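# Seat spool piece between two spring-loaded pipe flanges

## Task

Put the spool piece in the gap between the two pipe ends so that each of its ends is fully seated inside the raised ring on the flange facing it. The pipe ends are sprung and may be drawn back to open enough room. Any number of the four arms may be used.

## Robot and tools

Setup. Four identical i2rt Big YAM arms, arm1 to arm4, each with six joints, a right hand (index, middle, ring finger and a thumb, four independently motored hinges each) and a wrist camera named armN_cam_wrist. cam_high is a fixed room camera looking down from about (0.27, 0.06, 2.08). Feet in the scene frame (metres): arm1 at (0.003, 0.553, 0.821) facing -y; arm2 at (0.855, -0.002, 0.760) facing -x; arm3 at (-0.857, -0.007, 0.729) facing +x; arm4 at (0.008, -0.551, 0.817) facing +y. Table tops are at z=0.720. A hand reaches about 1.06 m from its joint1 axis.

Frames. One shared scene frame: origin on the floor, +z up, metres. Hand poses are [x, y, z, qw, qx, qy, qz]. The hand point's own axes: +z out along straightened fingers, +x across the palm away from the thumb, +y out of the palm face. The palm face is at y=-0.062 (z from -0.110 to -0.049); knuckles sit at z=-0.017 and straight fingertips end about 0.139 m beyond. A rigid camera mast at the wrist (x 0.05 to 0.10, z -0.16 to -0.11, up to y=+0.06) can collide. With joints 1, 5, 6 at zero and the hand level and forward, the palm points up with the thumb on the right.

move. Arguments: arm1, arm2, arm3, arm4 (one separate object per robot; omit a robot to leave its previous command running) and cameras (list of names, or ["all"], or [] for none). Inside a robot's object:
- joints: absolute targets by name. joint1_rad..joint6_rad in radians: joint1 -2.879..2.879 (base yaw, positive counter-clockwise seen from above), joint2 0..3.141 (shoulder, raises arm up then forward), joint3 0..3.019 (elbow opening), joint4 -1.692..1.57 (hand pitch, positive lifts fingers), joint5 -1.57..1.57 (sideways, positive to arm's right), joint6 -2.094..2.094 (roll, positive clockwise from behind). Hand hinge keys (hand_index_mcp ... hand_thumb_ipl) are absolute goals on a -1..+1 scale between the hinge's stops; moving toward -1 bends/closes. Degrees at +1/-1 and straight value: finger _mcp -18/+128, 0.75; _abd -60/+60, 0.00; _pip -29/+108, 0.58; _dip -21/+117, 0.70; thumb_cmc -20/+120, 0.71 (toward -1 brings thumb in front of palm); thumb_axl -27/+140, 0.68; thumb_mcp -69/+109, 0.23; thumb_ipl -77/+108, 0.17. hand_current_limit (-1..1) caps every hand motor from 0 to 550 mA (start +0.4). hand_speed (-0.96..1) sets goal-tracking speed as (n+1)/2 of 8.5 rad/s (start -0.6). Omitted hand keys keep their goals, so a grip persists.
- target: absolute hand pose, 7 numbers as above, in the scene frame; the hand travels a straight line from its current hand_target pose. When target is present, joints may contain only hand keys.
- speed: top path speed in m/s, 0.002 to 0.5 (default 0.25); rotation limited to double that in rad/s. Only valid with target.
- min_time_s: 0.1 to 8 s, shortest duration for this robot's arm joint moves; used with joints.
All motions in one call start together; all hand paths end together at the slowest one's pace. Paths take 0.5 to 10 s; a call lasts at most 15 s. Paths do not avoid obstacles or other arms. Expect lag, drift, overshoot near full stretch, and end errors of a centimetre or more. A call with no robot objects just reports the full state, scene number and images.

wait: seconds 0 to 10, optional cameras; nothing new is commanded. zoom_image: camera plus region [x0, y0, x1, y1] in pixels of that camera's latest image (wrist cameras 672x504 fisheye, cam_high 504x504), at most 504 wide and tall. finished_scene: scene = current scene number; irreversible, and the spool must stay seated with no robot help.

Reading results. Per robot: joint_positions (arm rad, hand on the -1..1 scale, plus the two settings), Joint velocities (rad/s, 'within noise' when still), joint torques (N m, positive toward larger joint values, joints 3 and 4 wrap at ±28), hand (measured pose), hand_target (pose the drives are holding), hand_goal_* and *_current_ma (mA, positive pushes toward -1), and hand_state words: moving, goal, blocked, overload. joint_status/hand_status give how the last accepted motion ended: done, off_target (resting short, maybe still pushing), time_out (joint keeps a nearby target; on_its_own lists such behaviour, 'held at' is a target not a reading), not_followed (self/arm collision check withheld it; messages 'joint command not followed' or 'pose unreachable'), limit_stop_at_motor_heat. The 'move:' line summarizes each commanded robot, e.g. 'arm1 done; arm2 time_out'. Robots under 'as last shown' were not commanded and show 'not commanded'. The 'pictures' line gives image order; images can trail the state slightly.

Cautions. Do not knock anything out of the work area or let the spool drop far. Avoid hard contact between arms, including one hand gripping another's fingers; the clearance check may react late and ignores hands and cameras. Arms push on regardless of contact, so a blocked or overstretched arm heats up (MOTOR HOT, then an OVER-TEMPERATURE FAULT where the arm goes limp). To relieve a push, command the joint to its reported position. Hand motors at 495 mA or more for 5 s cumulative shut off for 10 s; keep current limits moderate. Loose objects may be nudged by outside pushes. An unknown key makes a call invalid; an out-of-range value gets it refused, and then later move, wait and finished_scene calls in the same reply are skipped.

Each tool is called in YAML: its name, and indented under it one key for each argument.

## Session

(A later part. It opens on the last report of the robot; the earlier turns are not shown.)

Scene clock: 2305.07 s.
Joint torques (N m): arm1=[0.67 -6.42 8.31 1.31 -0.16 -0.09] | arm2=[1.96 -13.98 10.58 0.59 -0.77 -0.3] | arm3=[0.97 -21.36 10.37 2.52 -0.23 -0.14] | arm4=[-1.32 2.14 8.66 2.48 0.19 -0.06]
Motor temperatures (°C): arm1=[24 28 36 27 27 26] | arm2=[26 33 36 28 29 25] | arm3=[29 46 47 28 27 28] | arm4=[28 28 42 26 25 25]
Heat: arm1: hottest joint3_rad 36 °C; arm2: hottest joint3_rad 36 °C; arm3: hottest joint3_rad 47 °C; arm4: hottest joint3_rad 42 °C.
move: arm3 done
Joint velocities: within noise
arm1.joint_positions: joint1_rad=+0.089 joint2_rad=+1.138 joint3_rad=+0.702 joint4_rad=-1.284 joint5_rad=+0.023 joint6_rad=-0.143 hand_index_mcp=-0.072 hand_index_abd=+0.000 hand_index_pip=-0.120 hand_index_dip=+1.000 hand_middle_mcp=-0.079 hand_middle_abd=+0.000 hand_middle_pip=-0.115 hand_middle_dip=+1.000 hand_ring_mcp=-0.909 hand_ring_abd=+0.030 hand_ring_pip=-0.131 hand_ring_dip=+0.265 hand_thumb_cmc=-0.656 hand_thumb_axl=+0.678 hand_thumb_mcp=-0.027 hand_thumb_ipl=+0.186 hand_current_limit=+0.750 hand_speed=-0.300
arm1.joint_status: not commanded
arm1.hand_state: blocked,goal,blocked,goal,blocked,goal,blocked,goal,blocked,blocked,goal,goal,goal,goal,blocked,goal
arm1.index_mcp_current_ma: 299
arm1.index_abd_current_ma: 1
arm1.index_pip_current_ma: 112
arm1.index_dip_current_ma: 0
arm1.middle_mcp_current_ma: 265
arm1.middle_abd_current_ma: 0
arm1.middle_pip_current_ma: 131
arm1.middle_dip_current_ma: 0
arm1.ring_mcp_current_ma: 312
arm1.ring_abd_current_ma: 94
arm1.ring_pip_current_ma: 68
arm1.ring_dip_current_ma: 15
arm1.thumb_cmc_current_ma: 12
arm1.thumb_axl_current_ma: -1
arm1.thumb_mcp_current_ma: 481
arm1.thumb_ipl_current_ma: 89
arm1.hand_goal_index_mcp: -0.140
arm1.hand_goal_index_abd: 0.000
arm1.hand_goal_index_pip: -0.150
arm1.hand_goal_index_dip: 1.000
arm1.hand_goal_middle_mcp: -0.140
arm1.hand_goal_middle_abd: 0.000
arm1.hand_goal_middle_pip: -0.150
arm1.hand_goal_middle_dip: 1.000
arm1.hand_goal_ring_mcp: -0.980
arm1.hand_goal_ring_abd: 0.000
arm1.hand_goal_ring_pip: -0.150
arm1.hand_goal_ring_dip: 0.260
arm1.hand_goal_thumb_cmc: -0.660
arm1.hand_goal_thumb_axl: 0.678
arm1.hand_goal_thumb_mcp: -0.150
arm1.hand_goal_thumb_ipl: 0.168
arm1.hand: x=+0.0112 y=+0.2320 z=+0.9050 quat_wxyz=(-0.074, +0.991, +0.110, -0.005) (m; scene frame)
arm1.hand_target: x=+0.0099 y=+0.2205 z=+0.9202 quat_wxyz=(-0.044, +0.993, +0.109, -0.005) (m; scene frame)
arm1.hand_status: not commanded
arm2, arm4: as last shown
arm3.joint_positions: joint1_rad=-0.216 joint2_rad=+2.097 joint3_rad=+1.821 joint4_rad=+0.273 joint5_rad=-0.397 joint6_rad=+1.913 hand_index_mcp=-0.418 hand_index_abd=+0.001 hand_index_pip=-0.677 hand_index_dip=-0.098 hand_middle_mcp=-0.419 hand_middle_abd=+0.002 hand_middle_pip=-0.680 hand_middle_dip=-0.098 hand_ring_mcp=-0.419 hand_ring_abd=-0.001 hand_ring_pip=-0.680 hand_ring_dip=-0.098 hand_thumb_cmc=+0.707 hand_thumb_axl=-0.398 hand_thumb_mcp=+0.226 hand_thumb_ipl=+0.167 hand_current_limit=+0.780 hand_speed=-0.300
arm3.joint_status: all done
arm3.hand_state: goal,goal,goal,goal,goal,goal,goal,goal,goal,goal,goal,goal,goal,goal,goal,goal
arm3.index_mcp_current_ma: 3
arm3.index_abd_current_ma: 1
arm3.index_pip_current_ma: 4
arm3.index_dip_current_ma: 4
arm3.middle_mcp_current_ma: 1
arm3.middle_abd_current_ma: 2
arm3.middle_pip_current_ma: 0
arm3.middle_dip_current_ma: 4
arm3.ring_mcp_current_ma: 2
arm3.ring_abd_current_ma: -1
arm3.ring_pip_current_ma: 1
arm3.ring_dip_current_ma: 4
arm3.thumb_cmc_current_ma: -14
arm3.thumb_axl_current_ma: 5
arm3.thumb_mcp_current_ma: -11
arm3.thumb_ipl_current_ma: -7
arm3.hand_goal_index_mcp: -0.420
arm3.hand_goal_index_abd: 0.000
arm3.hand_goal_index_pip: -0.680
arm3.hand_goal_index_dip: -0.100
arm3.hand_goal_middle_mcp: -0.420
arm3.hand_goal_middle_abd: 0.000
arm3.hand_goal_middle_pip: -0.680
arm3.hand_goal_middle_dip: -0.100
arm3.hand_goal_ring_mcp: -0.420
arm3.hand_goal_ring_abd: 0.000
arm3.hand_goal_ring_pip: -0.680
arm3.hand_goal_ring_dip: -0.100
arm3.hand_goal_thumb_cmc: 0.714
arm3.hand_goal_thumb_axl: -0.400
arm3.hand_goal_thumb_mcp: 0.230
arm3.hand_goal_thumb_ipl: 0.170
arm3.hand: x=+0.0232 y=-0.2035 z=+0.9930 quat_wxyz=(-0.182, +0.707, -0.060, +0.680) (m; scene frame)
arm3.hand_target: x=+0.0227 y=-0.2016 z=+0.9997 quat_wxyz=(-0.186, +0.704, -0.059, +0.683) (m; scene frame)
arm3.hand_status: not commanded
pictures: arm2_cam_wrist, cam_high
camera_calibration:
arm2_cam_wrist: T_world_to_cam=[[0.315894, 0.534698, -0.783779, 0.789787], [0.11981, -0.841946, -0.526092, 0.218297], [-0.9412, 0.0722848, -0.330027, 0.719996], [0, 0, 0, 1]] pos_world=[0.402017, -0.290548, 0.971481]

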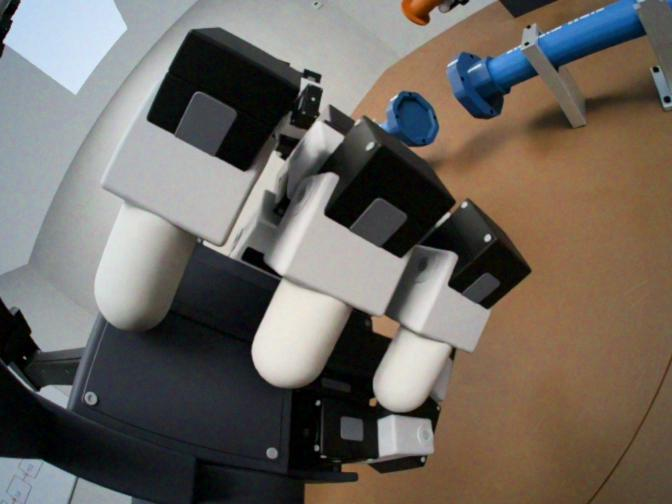

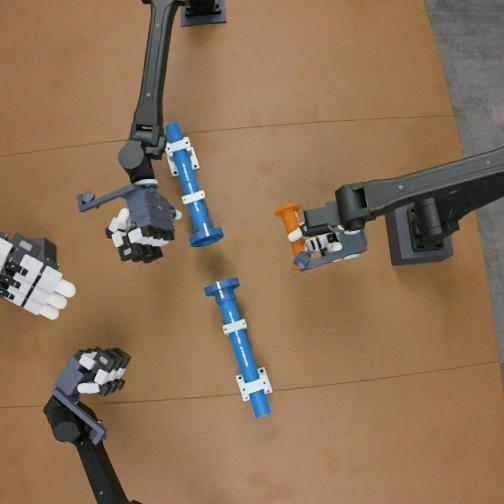

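move:
  arm3: {"target":[0.10,-0.19,1.05,-0.1979,0.7057,-0.0463,0.6789],"speed":0.25}

move:
  arm3: {"target":[0.130,-0.151,1.012,-0.1979,0.7057,-0.0463,0.6789],"speed":0.2}

move:
  arm3: {"target":[0.065,-0.166,1.002,-0.1979,0.7057,-0.0463,0.6789],"speed":0.1}

move:
  arm3: {"target":[0.038,-0.175,1.002,-0.1979,0.7057,-0.0463,0.6789],"speed":0.1}
  cameras: ["arm2_cam_wrist","cam_high"]

zoom_image:
  camera: "arm2_cam_wrist"
  region: [340, 20, 600, 220]

move:
  arm3: {"joints":{"joint1_rad":-0.215,"joint2_rad":2.093,"joint3_rad":1.816,"joint4_rad":0.277,"joint5_rad":-0.40},"min_time_s":1}
  cameras: ["arm2_cam_wrist","cam_high"]

zoom_image:
  camera: "arm2_cam_wrist"
  region: [340, 20, 600, 220]

Scene clock: 2332.90 s.
Joint torques (N m): arm1=[0.67 -6.36 8.32 1.31 -0.16 -0.09] | arm2=[1.79 -14.68 10.63 0.68 -0.77 -0.34] | arm3=[1.2 -21.77 15.97 1.77 -0.26 -0.15] | arm4=[-1.26 1.79 8.85 2.3 0.21 -0.07]
Motor temperatures (°C): arm1=[24 28 36 27 27 26] | arm2=[26 33 36 28 29 25] | arm3=[29 46 50 28 27 28] | arm4=[28 28 42 26 25 25]
Heat: arm1: hottest joint3_rad 36 °C; arm2: hottest joint3_rad 36 °C; arm3: hottest joint3_rad 50 °C; arm4: hottest joint3_rad 42 °C.
move: arm3 off_target
Joint velocities: within noise
arm1, arm2, arm4: as last shown
arm3.joint_positions: joint1_rad=-0.189 joint2_rad=+2.286 joint3_rad=+2.257 joint4_rad=-0.002 joint5_rad=-0.406 joint6_rad=+1.913 hand_index_mcp=-0.418 hand_index_abd=+0.001 hand_index_pip=-0.677 hand_index_dip=-0.098 hand_middle_mcp=-0.419 hand_middle_abd=+0.002 hand_middle_pip=-0.680 hand_middle_dip=-0.098 hand_ring_mcp=-0.419 hand_ring_abd=-0.001 hand_ring_pip=-0.680 hand_ring_dip=-0.098 hand_thumb_cmc=+0.707 hand_thumb_axl=-0.398 hand_thumb_mcp=+0.226 hand_thumb_ipl=+0.167 hand_current_limit=+0.780 hand_speed=-0.300
arm3.joint_status: not commanded
arm3.hand_state: goal,goal,goal,goal,goal,goal,goal,goal,goal,goal,goal,goal,goal,goal,goal,goal
arm3.index_mcp_current_ma: 3
arm3.index_abd_current_ma: 1
arm3.index_pip_current_ma: 4
arm3.index_dip_current_ma: 4
arm3.middle_mcp_current_ma: 1
arm3.middle_abd_current_ma: 2
arm3.middle_pip_current_ma: 0
arm3.middle_dip_current_ma: 4
arm3.ring_mcp_current_ma: 2
arm3.ring_abd_current_ma: -1
arm3.ring_pip_current_ma: 1
arm3.ring_dip_current_ma: 4
arm3.thumb_cmc_current_ma: -14
arm3.thumb_axl_current_ma: 5
arm3.thumb_mcp_current_ma: -11
arm3.thumb_ipl_current_ma: -7
arm3.hand_goal_index_mcp: -0.420
arm3.hand_goal_index_abd: 0.000
arm3.hand_goal_index_pip: -0.680
arm3.hand_goal_index_dip: -0.100
arm3.hand_goal_middle_mcp: -0.420
arm3.hand_goal_middle_abd: 0.000
arm3.hand_goal_middle_pip: -0.680
arm3.hand_goal_middle_dip: -0.100
arm3.hand_goal_ring_mcp: -0.420
arm3.hand_goal_ring_abd: 0.000
arm3.hand_goal_ring_pip: -0.680
arm3.hand_goal_ring_dip: -0.100
arm3.hand_goal_thumb_cmc: 0.714
arm3.hand_goal_thumb_axl: -0.400
arm3.hand_goal_thumb_mcp: 0.230
arm3.hand_goal_thumb_ipl: 0.170
arm3.hand: x=+0.0910 y=-0.1905 z=+1.0257 quat_wxyz=(-0.196, +0.717, -0.052, +0.667) (m; scene frame)
arm3.hand_target: x=+0.0973 y=-0.1896 z=+1.0499 quat_wxyz=(-0.198, +0.705, -0.046, +0.679) (m; scene frame)
arm3.hand_status: off_target (0.026 m and 2.0 deg from the pose sent, 0.097 m and 2.4 deg at the start)
pictures: none

Scene clock: 2334.80 s.
Joint torques (N m): arm1=[0.67 -6.42 8.31 1.31 -0.16 -0.09] | arm2=[1.85 -14.33 10.61 0.57 -0.74 -0.32] | arm3=[0.38 -22.3 16.01 2.32 0.11 -0.15] | arm4=[-1.14 1.9 8.75 2.47 0.23 -0.06]
Motor temperatures (°C): arm1=[24 28 36 27 27 26] | arm2=[26 33 36 28 29 25] | arm3=[29 45 50 29 27 28] | arm4=[28 28 42 26 25 25]
Heat: arm1: hottest joint3_rad 36 °C; arm2: hottest joint3_rad 36 °C; arm3: hottest joint3_rad 50 °C; arm4: hottest joint3_rad 42 °C.
move: arm3 off_target
Joint velocities: within noise
arm1, arm2, arm4: as last shown
arm3.joint_positions: joint1_rad=-0.128 joint2_rad=+2.385 joint3_rad=+2.342 joint4_rad=+0.000 joint5_rad=-0.360 joint6_rad=+1.913 hand_index_mcp=-0.418 hand_index_abd=+0.001 hand_index_pip=-0.677 hand_index_dip=-0.098 hand_middle_mcp=-0.419 hand_middle_abd=+0.002 hand_middle_pip=-0.680 hand_middle_dip=-0.098 hand_ring_mcp=-0.419 hand_ring_abd=-0.001 hand_ring_pip=-0.680 hand_ring_dip=-0.098 hand_thumb_cmc=+0.707 hand_thumb_axl=-0.398 hand_thumb_mcp=+0.226 hand_thumb_ipl=+0.167 hand_current_limit=+0.780 hand_speed=-0.300
arm3.joint_status: not commanded
arm3.hand_state: goal,goal,goal,goal,goal,goal,goal,goal,goal,goal,goal,goal,goal,goal,goal,goal
arm3.index_mcp_current_ma: 3
arm3.index_abd_current_ma: 1
arm3.index_pip_current_ma: 4
arm3.index_dip_current_ma: 4
arm3.middle_mcp_current_ma: 1
arm3.middle_abd_current_ma: 2
arm3.middle_pip_current_ma: 0
arm3.middle_dip_current_ma: 4
arm3.ring_mcp_current_ma: 2
arm3.ring_abd_current_ma: -1
arm3.ring_pip_current_ma: 1
arm3.ring_dip_current_ma: 4
arm3.thumb_cmc_current_ma: -14
arm3.thumb_axl_current_ma: 5
arm3.thumb_mcp_current_ma: -11
arm3.thumb_ipl_current_ma: -7
arm3.hand_goal_index_mcp: -0.420
arm3.hand_goal_index_abd: 0.000
arm3.hand_goal_index_pip: -0.680
arm3.hand_goal_index_dip: -0.100
arm3.hand_goal_middle_mcp: -0.420
arm3.hand_goal_middle_abd: 0.000
arm3.hand_goal_middle_pip: -0.680
arm3.hand_goal_middle_dip: -0.100
arm3.hand_goal_ring_mcp: -0.420
arm3.hand_goal_ring_abd: 0.000
arm3.hand_goal_ring_pip: -0.680
arm3.hand_goal_ring_dip: -0.100
arm3.hand_goal_thumb_cmc: 0.714
arm3.hand_goal_thumb_axl: -0.400
arm3.hand_goal_thumb_mcp: 0.230
arm3.hand_goal_thumb_ipl: 0.170
arm3.hand: x=+0.1203 y=-0.1434 z=+0.9870 quat_wxyz=(-0.201, +0.721, -0.047, +0.661) (m; scene frame)
arm3.hand_target: x=+0.1264 y=-0.1505 z=+1.0118 quat_wxyz=(-0.198, +0.705, -0.046, +0.679) (m; scene frame)
arm3.hand_status: off_target (0.028 m and 2.7 deg from the pose sent, 0.057 m and 2.0 deg at the start)
pictures: none

Scene clock: 2336.27 s.
Joint torques (N m): arm1=[0.67 -6.42 8.32 1.31 -0.16 -0.09] | arm2=[1.67 -14.27 10.61 0.57 -0.79 -0.33] | arm3=[-1.61 -26.23 8.06 0.59 -1.03 -0.13] | arm4=[-1.49 2.02 8.87 2.43 0.22 -0.08]
Motor temperatures (°C): arm1=[24 28 36 27 27 26] | arm2=[26 33 36 28 29 25] | arm3=[29 45 50 28 27 28] | arm4=[28 28 42 26 25 25]
Heat: arm1: hottest joint3_rad 36 °C; arm2: hottest joint3_rad 36 °C; arm3: hottest joint3_rad 50 °C; arm4: hottest joint3_rad 42 °C.
move: arm3 off_target
Joint velocities: within noise
arm1, arm2, arm4: as last shown
arm3.joint_positions: joint1_rad=-0.133 joint2_rad=+2.238 joint3_rad=+2.042 joint4_rad=+0.232 joint5_rad=-0.364 joint6_rad=+1.911 hand_index_mcp=-0.418 hand_index_abd=+0.001 hand_index_pip=-0.677 hand_index_dip=-0.098 hand_middle_mcp=-0.419 hand_middle_abd=+0.002 hand_middle_pip=-0.680 hand_middle_dip=-0.098 hand_ring_mcp=-0.419 hand_ring_abd=-0.001 hand_ring_pip=-0.680 hand_ring_dip=-0.098 hand_thumb_cmc=+0.681 hand_thumb_axl=-0.391 hand_thumb_mcp=+0.210 hand_thumb_ipl=+0.164 hand_current_limit=+0.780 hand_speed=-0.300
arm3.joint_status: not commanded
arm3.hand_state: goal,goal,goal,goal,goal,goal,goal,goal,goal,goal,goal,goal,blocked,goal,goal,goal
arm3.index_mcp_current_ma: 3
arm3.index_abd_current_ma: 1
arm3.index_pip_current_ma: 4
arm3.index_dip_current_ma: 4
arm3.middle_mcp_current_ma: 1
arm3.middle_abd_current_ma: 2
arm3.middle_pip_current_ma: 0
arm3.middle_dip_current_ma: 4
arm3.ring_mcp_current_ma: 2
arm3.ring_abd_current_ma: -1
arm3.ring_pip_current_ma: 1
arm3.ring_dip_current_ma: 4
arm3.thumb_cmc_current_ma: -101
arm3.thumb_axl_current_ma: 25
arm3.thumb_mcp_current_ma: -73
arm3.thumb_ipl_current_ma: -17
arm3.hand_goal_index_mcp: -0.420
arm3.hand_goal_index_abd: 0.000
arm3.hand_goal_index_pip: -0.680
arm3.hand_goal_index_dip: -0.100
arm3.hand_goal_middle_mcp: -0.420
arm3.hand_goal_middle_abd: 0.000
arm3.hand_goal_middle_pip: -0.680
arm3.hand_goal_middle_dip: -0.100
arm3.hand_goal_ring_mcp: -0.420
arm3.hand_goal_ring_abd: 0.000
arm3.hand_goal_ring_pip: -0.680
arm3.hand_goal_ring_dip: -0.100
arm3.hand_goal_thumb_cmc: 0.714
arm3.hand_goal_thumb_axl: -0.400
arm3.hand_goal_thumb_mcp: 0.230
arm3.hand_goal_thumb_ipl: 0.170
arm3.hand: x=+0.0829 y=-0.1426 z=+0.9952 quat_wxyz=(-0.197, +0.696, -0.036, +0.690) (m; scene frame)
arm3.hand_target: x=+0.0671 y=-0.1656 z=+1.0017 quat_wxyz=(-0.198, +0.705, -0.047, +0.679) (m; scene frame)
arm3.hand_status: off_target (0.030 m and 2.1 deg from the pose sent, 0.062 m and 2.7 deg at the start)
pictures: none

Scene clock: 2337.43 s.
Joint torques (N m): arm1=[0.67 -6.42 8.31 1.31 -0.16 -0.09] | arm2=[2.26 -14.56 10.55 0.61 -0.76 -0.31] | arm3=[-3.37 -26.75 6.39 -0.46 -1.21 0] | arm4=[-1.08 2.37 8.87 2.62 0.25 -0.11]
Motor temperatures (°C): arm1=[24 28 36 27 27 26] | arm2=[26 33 36 28 29 25] | arm3=[29 46 50 28 27 28] | arm4=[28 28 42 26 25 25]
Heat: arm1: hottest joint3_rad 36 °C; arm2: hottest joint3_rad 36 °C; arm3: hottest joint3_rad 50 °C; arm4: hottest joint3_rad 42 °C.
move: arm3 off_target
Joint velocities: within noise
arm1, arm2, arm4: as last shown
arm3.joint_positions: joint1_rad=-0.125 joint2_rad=+2.186 joint3_rad=+1.946 joint4_rad=+0.309 joint5_rad=-0.375 joint6_rad=+1.899 hand_index_mcp=-0.418 hand_index_abd=+0.001 hand_index_pip=-0.677 hand_index_dip=-0.098 hand_middle_mcp=-0.419 hand_middle_abd=+0.002 hand_middle_pip=-0.680 hand_middle_dip=-0.098 hand_ring_mcp=-0.419 hand_ring_abd=-0.001 hand_ring_pip=-0.680 hand_ring_dip=-0.098 hand_thumb_cmc=+0.659 hand_thumb_axl=-0.365 hand_thumb_mcp=+0.183 hand_thumb_ipl=+0.153 hand_current_limit=+0.780 hand_speed=-0.300
arm3.joint_status: not commanded
arm3.hand_state: goal,goal,goal,goal,goal,goal,goal,goal,goal,goal,goal,goal,blocked,blocked,blocked,goal
arm3.index_mcp_current_ma: 3
arm3.index_abd_current_ma: 1
arm3.index_pip_current_ma: 4
arm3.index_dip_current_ma: 4
arm3.middle_mcp_current_ma: 1
arm3.middle_abd_current_ma: 2
arm3.middle_pip_current_ma: 0
arm3.middle_dip_current_ma: 4
arm3.ring_mcp_current_ma: 2
arm3.ring_abd_current_ma: -1
arm3.ring_pip_current_ma: 1
arm3.ring_dip_current_ma: 4
arm3.thumb_cmc_current_ma: -189
arm3.thumb_axl_current_ma: 136
arm3.thumb_mcp_current_ma: -209
arm3.thumb_ipl_current_ma: -65
arm3.hand_goal_index_mcp: -0.420
arm3.hand_goal_index_abd: 0.000
arm3.hand_goal_index_pip: -0.680
arm3.hand_goal_index_dip: -0.100
arm3.hand_goal_middle_mcp: -0.420
arm3.hand_goal_middle_abd: 0.000
arm3.hand_goal_middle_pip: -0.680
arm3.hand_goal_middle_dip: -0.100
arm3.hand_goal_ring_mcp: -0.420
arm3.hand_goal_ring_abd: 0.000
arm3.hand_goal_ring_pip: -0.680
arm3.hand_goal_ring_dip: -0.100
arm3.hand_goal_thumb_cmc: 0.714
arm3.hand_goal_thumb_axl: -0.400
arm3.hand_goal_thumb_mcp: 0.230
arm3.hand_goal_thumb_ipl: 0.170
arm3.hand: x=+0.0683 y=-0.1323 z=+1.0035 quat_wxyz=(-0.198, +0.685, -0.020, +0.701) (m; scene frame)
arm3.hand_target: x=+0.0429 y=-0.1738 z=+1.0021 quat_wxyz=(-0.198, +0.704, -0.047, +0.680) (m; scene frame)
arm3.hand_status: off_target (0.052 m and 4.6 deg from the pose sent, 0.056 m and 2.1 deg at the start)
pictures: arm2_cam_wrist, cam_high
camera_calibration:
arm2_cam_wrist: T_world_to_cam=[[0.315894, 0.534698, -0.783779, 0.789787], [0.11981, -0.841946, -0.526092, 0.218297], [-0.9412, 0.0722848, -0.330027, 0.719996], [0, 0, 0, 1]] pos_world=[0.402017, -0.290548, 0.971481]

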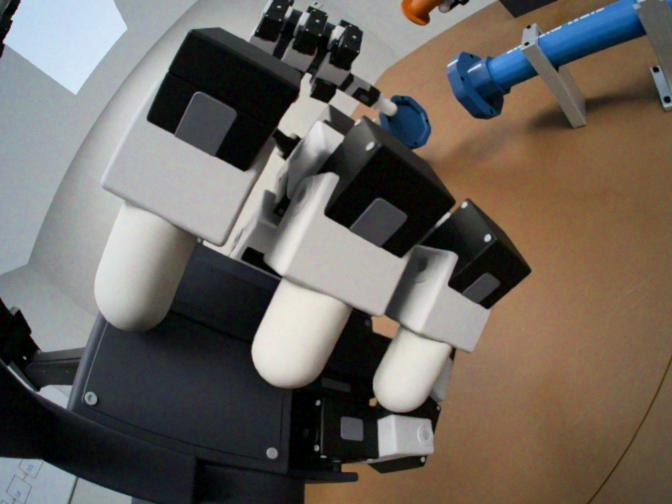

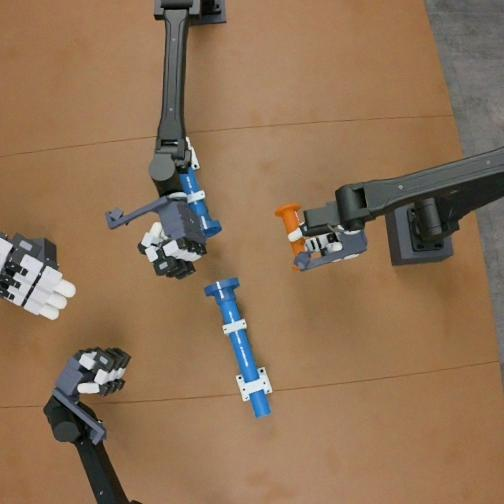

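Scaled by 1.938 from the camera's 672x504 image, which has a finer 960x720 frame.

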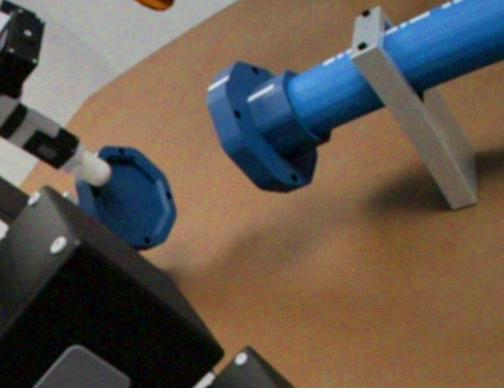

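Scene clock: 2340.20 s.
Joint torques (N m): arm1=[0.67 -6.42 8.32 1.31 -0.16 -0.09] | arm2=[2.08 -14.21 10.65 0.61 -0.74 -0.32] | arm3=[-6.42 -26.52 4.96 -1.18 -1.17 0.01] | arm4=[-1.26 2.55 8.87 2.48 0.27 -0.07]
Motor temperatures (°C): arm1=[24 28 36 27 27 26] | arm2=[26 33 36 28 29 25] | arm3=[29 45 49 28 27 28] | arm4=[28 28 42 26 25 25]
Heat: arm1: hottest joint3_rad 36 °C; arm2: hottest joint3_rad 36 °C; arm3: hottest joint3_rad 49 °C; arm4: hottest joint3_rad 42 °C.
move: arm3 time_out
Joint velocities: within noise
arm1, arm2, arm4: as last shown
arm3.joint_positions: joint1_rad=-0.125 joint2_rad=+2.157 joint3_rad=+1.887 joint4_rad=+0.358 joint5_rad=-0.375 joint6_rad=+1.898 hand_index_mcp=-0.418 hand_index_abd=+0.001 hand_index_pip=-0.677 hand_index_dip=-0.098 hand_middle_mcp=-0.419 hand_middle_abd=+0.002 hand_middle_pip=-0.680 hand_middle_dip=-0.098 hand_ring_mcp=-0.419 hand_ring_abd=-0.001 hand_ring_pip=-0.680 hand_ring_dip=-0.098 hand_thumb_cmc=+0.659 hand_thumb_axl=-0.337 hand_thumb_mcp=+0.162 hand_thumb_ipl=+0.144 hand_current_limit=+0.780 hand_speed=-0.300
arm3.joint_status: joint1_rad time_out (moved +0.000 of -0.090); joint4_rad time_out (moved +0.049 of -0.032); the others done
arm3.hand_state: goal,goal,goal,goal,goal,goal,goal,goal,goal,goal,goal,goal,blocked,blocked,blocked,blocked
arm3.index_mcp_current_ma: 3
arm3.index_abd_current_ma: 1
arm3.index_pip_current_ma: 4
arm3.index_dip_current_ma: 4
arm3.middle_mcp_current_ma: 1
arm3.middle_abd_current_ma: 2
arm3.middle_pip_current_ma: 0
arm3.middle_dip_current_ma: 4
arm3.ring_mcp_current_ma: 2
arm3.ring_abd_current_ma: -1
arm3.ring_pip_current_ma: 1
arm3.ring_dip_current_ma: 4
arm3.thumb_cmc_current_ma: -189
arm3.thumb_axl_current_ma: 274
arm3.thumb_mcp_current_ma: -324
arm3.thumb_ipl_current_ma: -106
arm3.hand_goal_index_mcp: -0.420
arm3.hand_goal_index_abd: 0.000
arm3.hand_goal_index_pip: -0.680
arm3.hand_goal_index_dip: -0.100
arm3.hand_goal_middle_mcp: -0.420
arm3.hand_goal_middle_abd: 0.000
arm3.hand_goal_middle_pip: -0.680
arm3.hand_goal_middle_dip: -0.100
arm3.hand_goal_ring_mcp: -0.420
arm3.hand_goal_ring_abd: 0.000
arm3.hand_goal_ring_pip: -0.680
arm3.hand_goal_ring_dip: -0.100
arm3.hand_goal_thumb_cmc: 0.714
arm3.hand_goal_thumb_axl: -0.400
arm3.hand_goal_thumb_mcp: 0.230
arm3.hand_goal_thumb_ipl: 0.170
arm3.on_its_own: joint1_rad reads -0.125 and still pushes toward -0.215 since a time_out; joint4_rad reads +0.358 and still pushes toward +0.277 since a time_out
arm3.hand: x=+0.0581 y=-0.1310 z=+1.0053 quat_wxyz=(-0.197, +0.679, -0.017, +0.707) (m; scene frame)
arm3.hand_target: x=+0.0224 y=-0.2015 z=+0.9935 quat_wxyz=(-0.186, +0.706, -0.061, +0.680) (m; scene frame)
arm3.hand_status: not commanded
pictures: arm2_cam_wrist, cam_high
camera_calibration:
arm2_cam_wrist: T_world_to_cam=[[0.315894, 0.534698, -0.783779, 0.789787], [0.11981, -0.841946, -0.526092, 0.218297], [-0.9412, 0.0722848, -0.330027, 0.719996], [0, 0, 0, 1]] pos_world=[0.402017, -0.290548, 0.971481]

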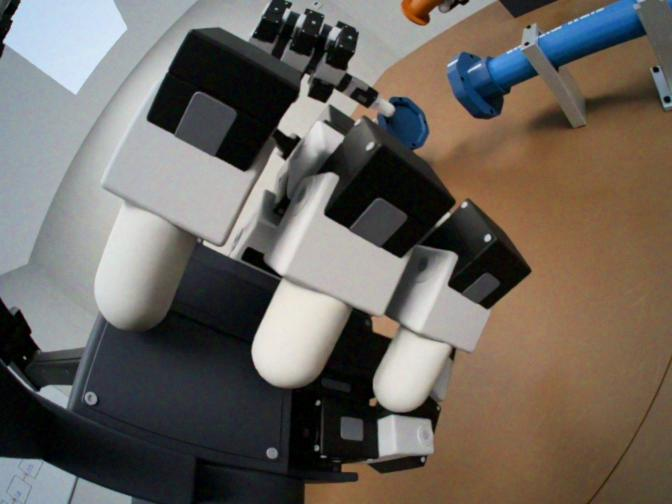

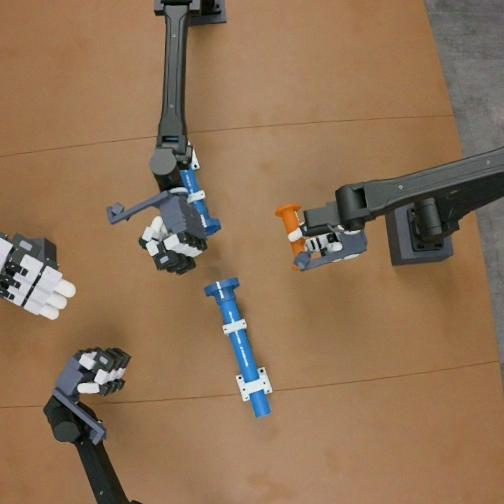

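Scaled by 1.938 from the camera's 672x504 image, which has a finer 960x720 frame.

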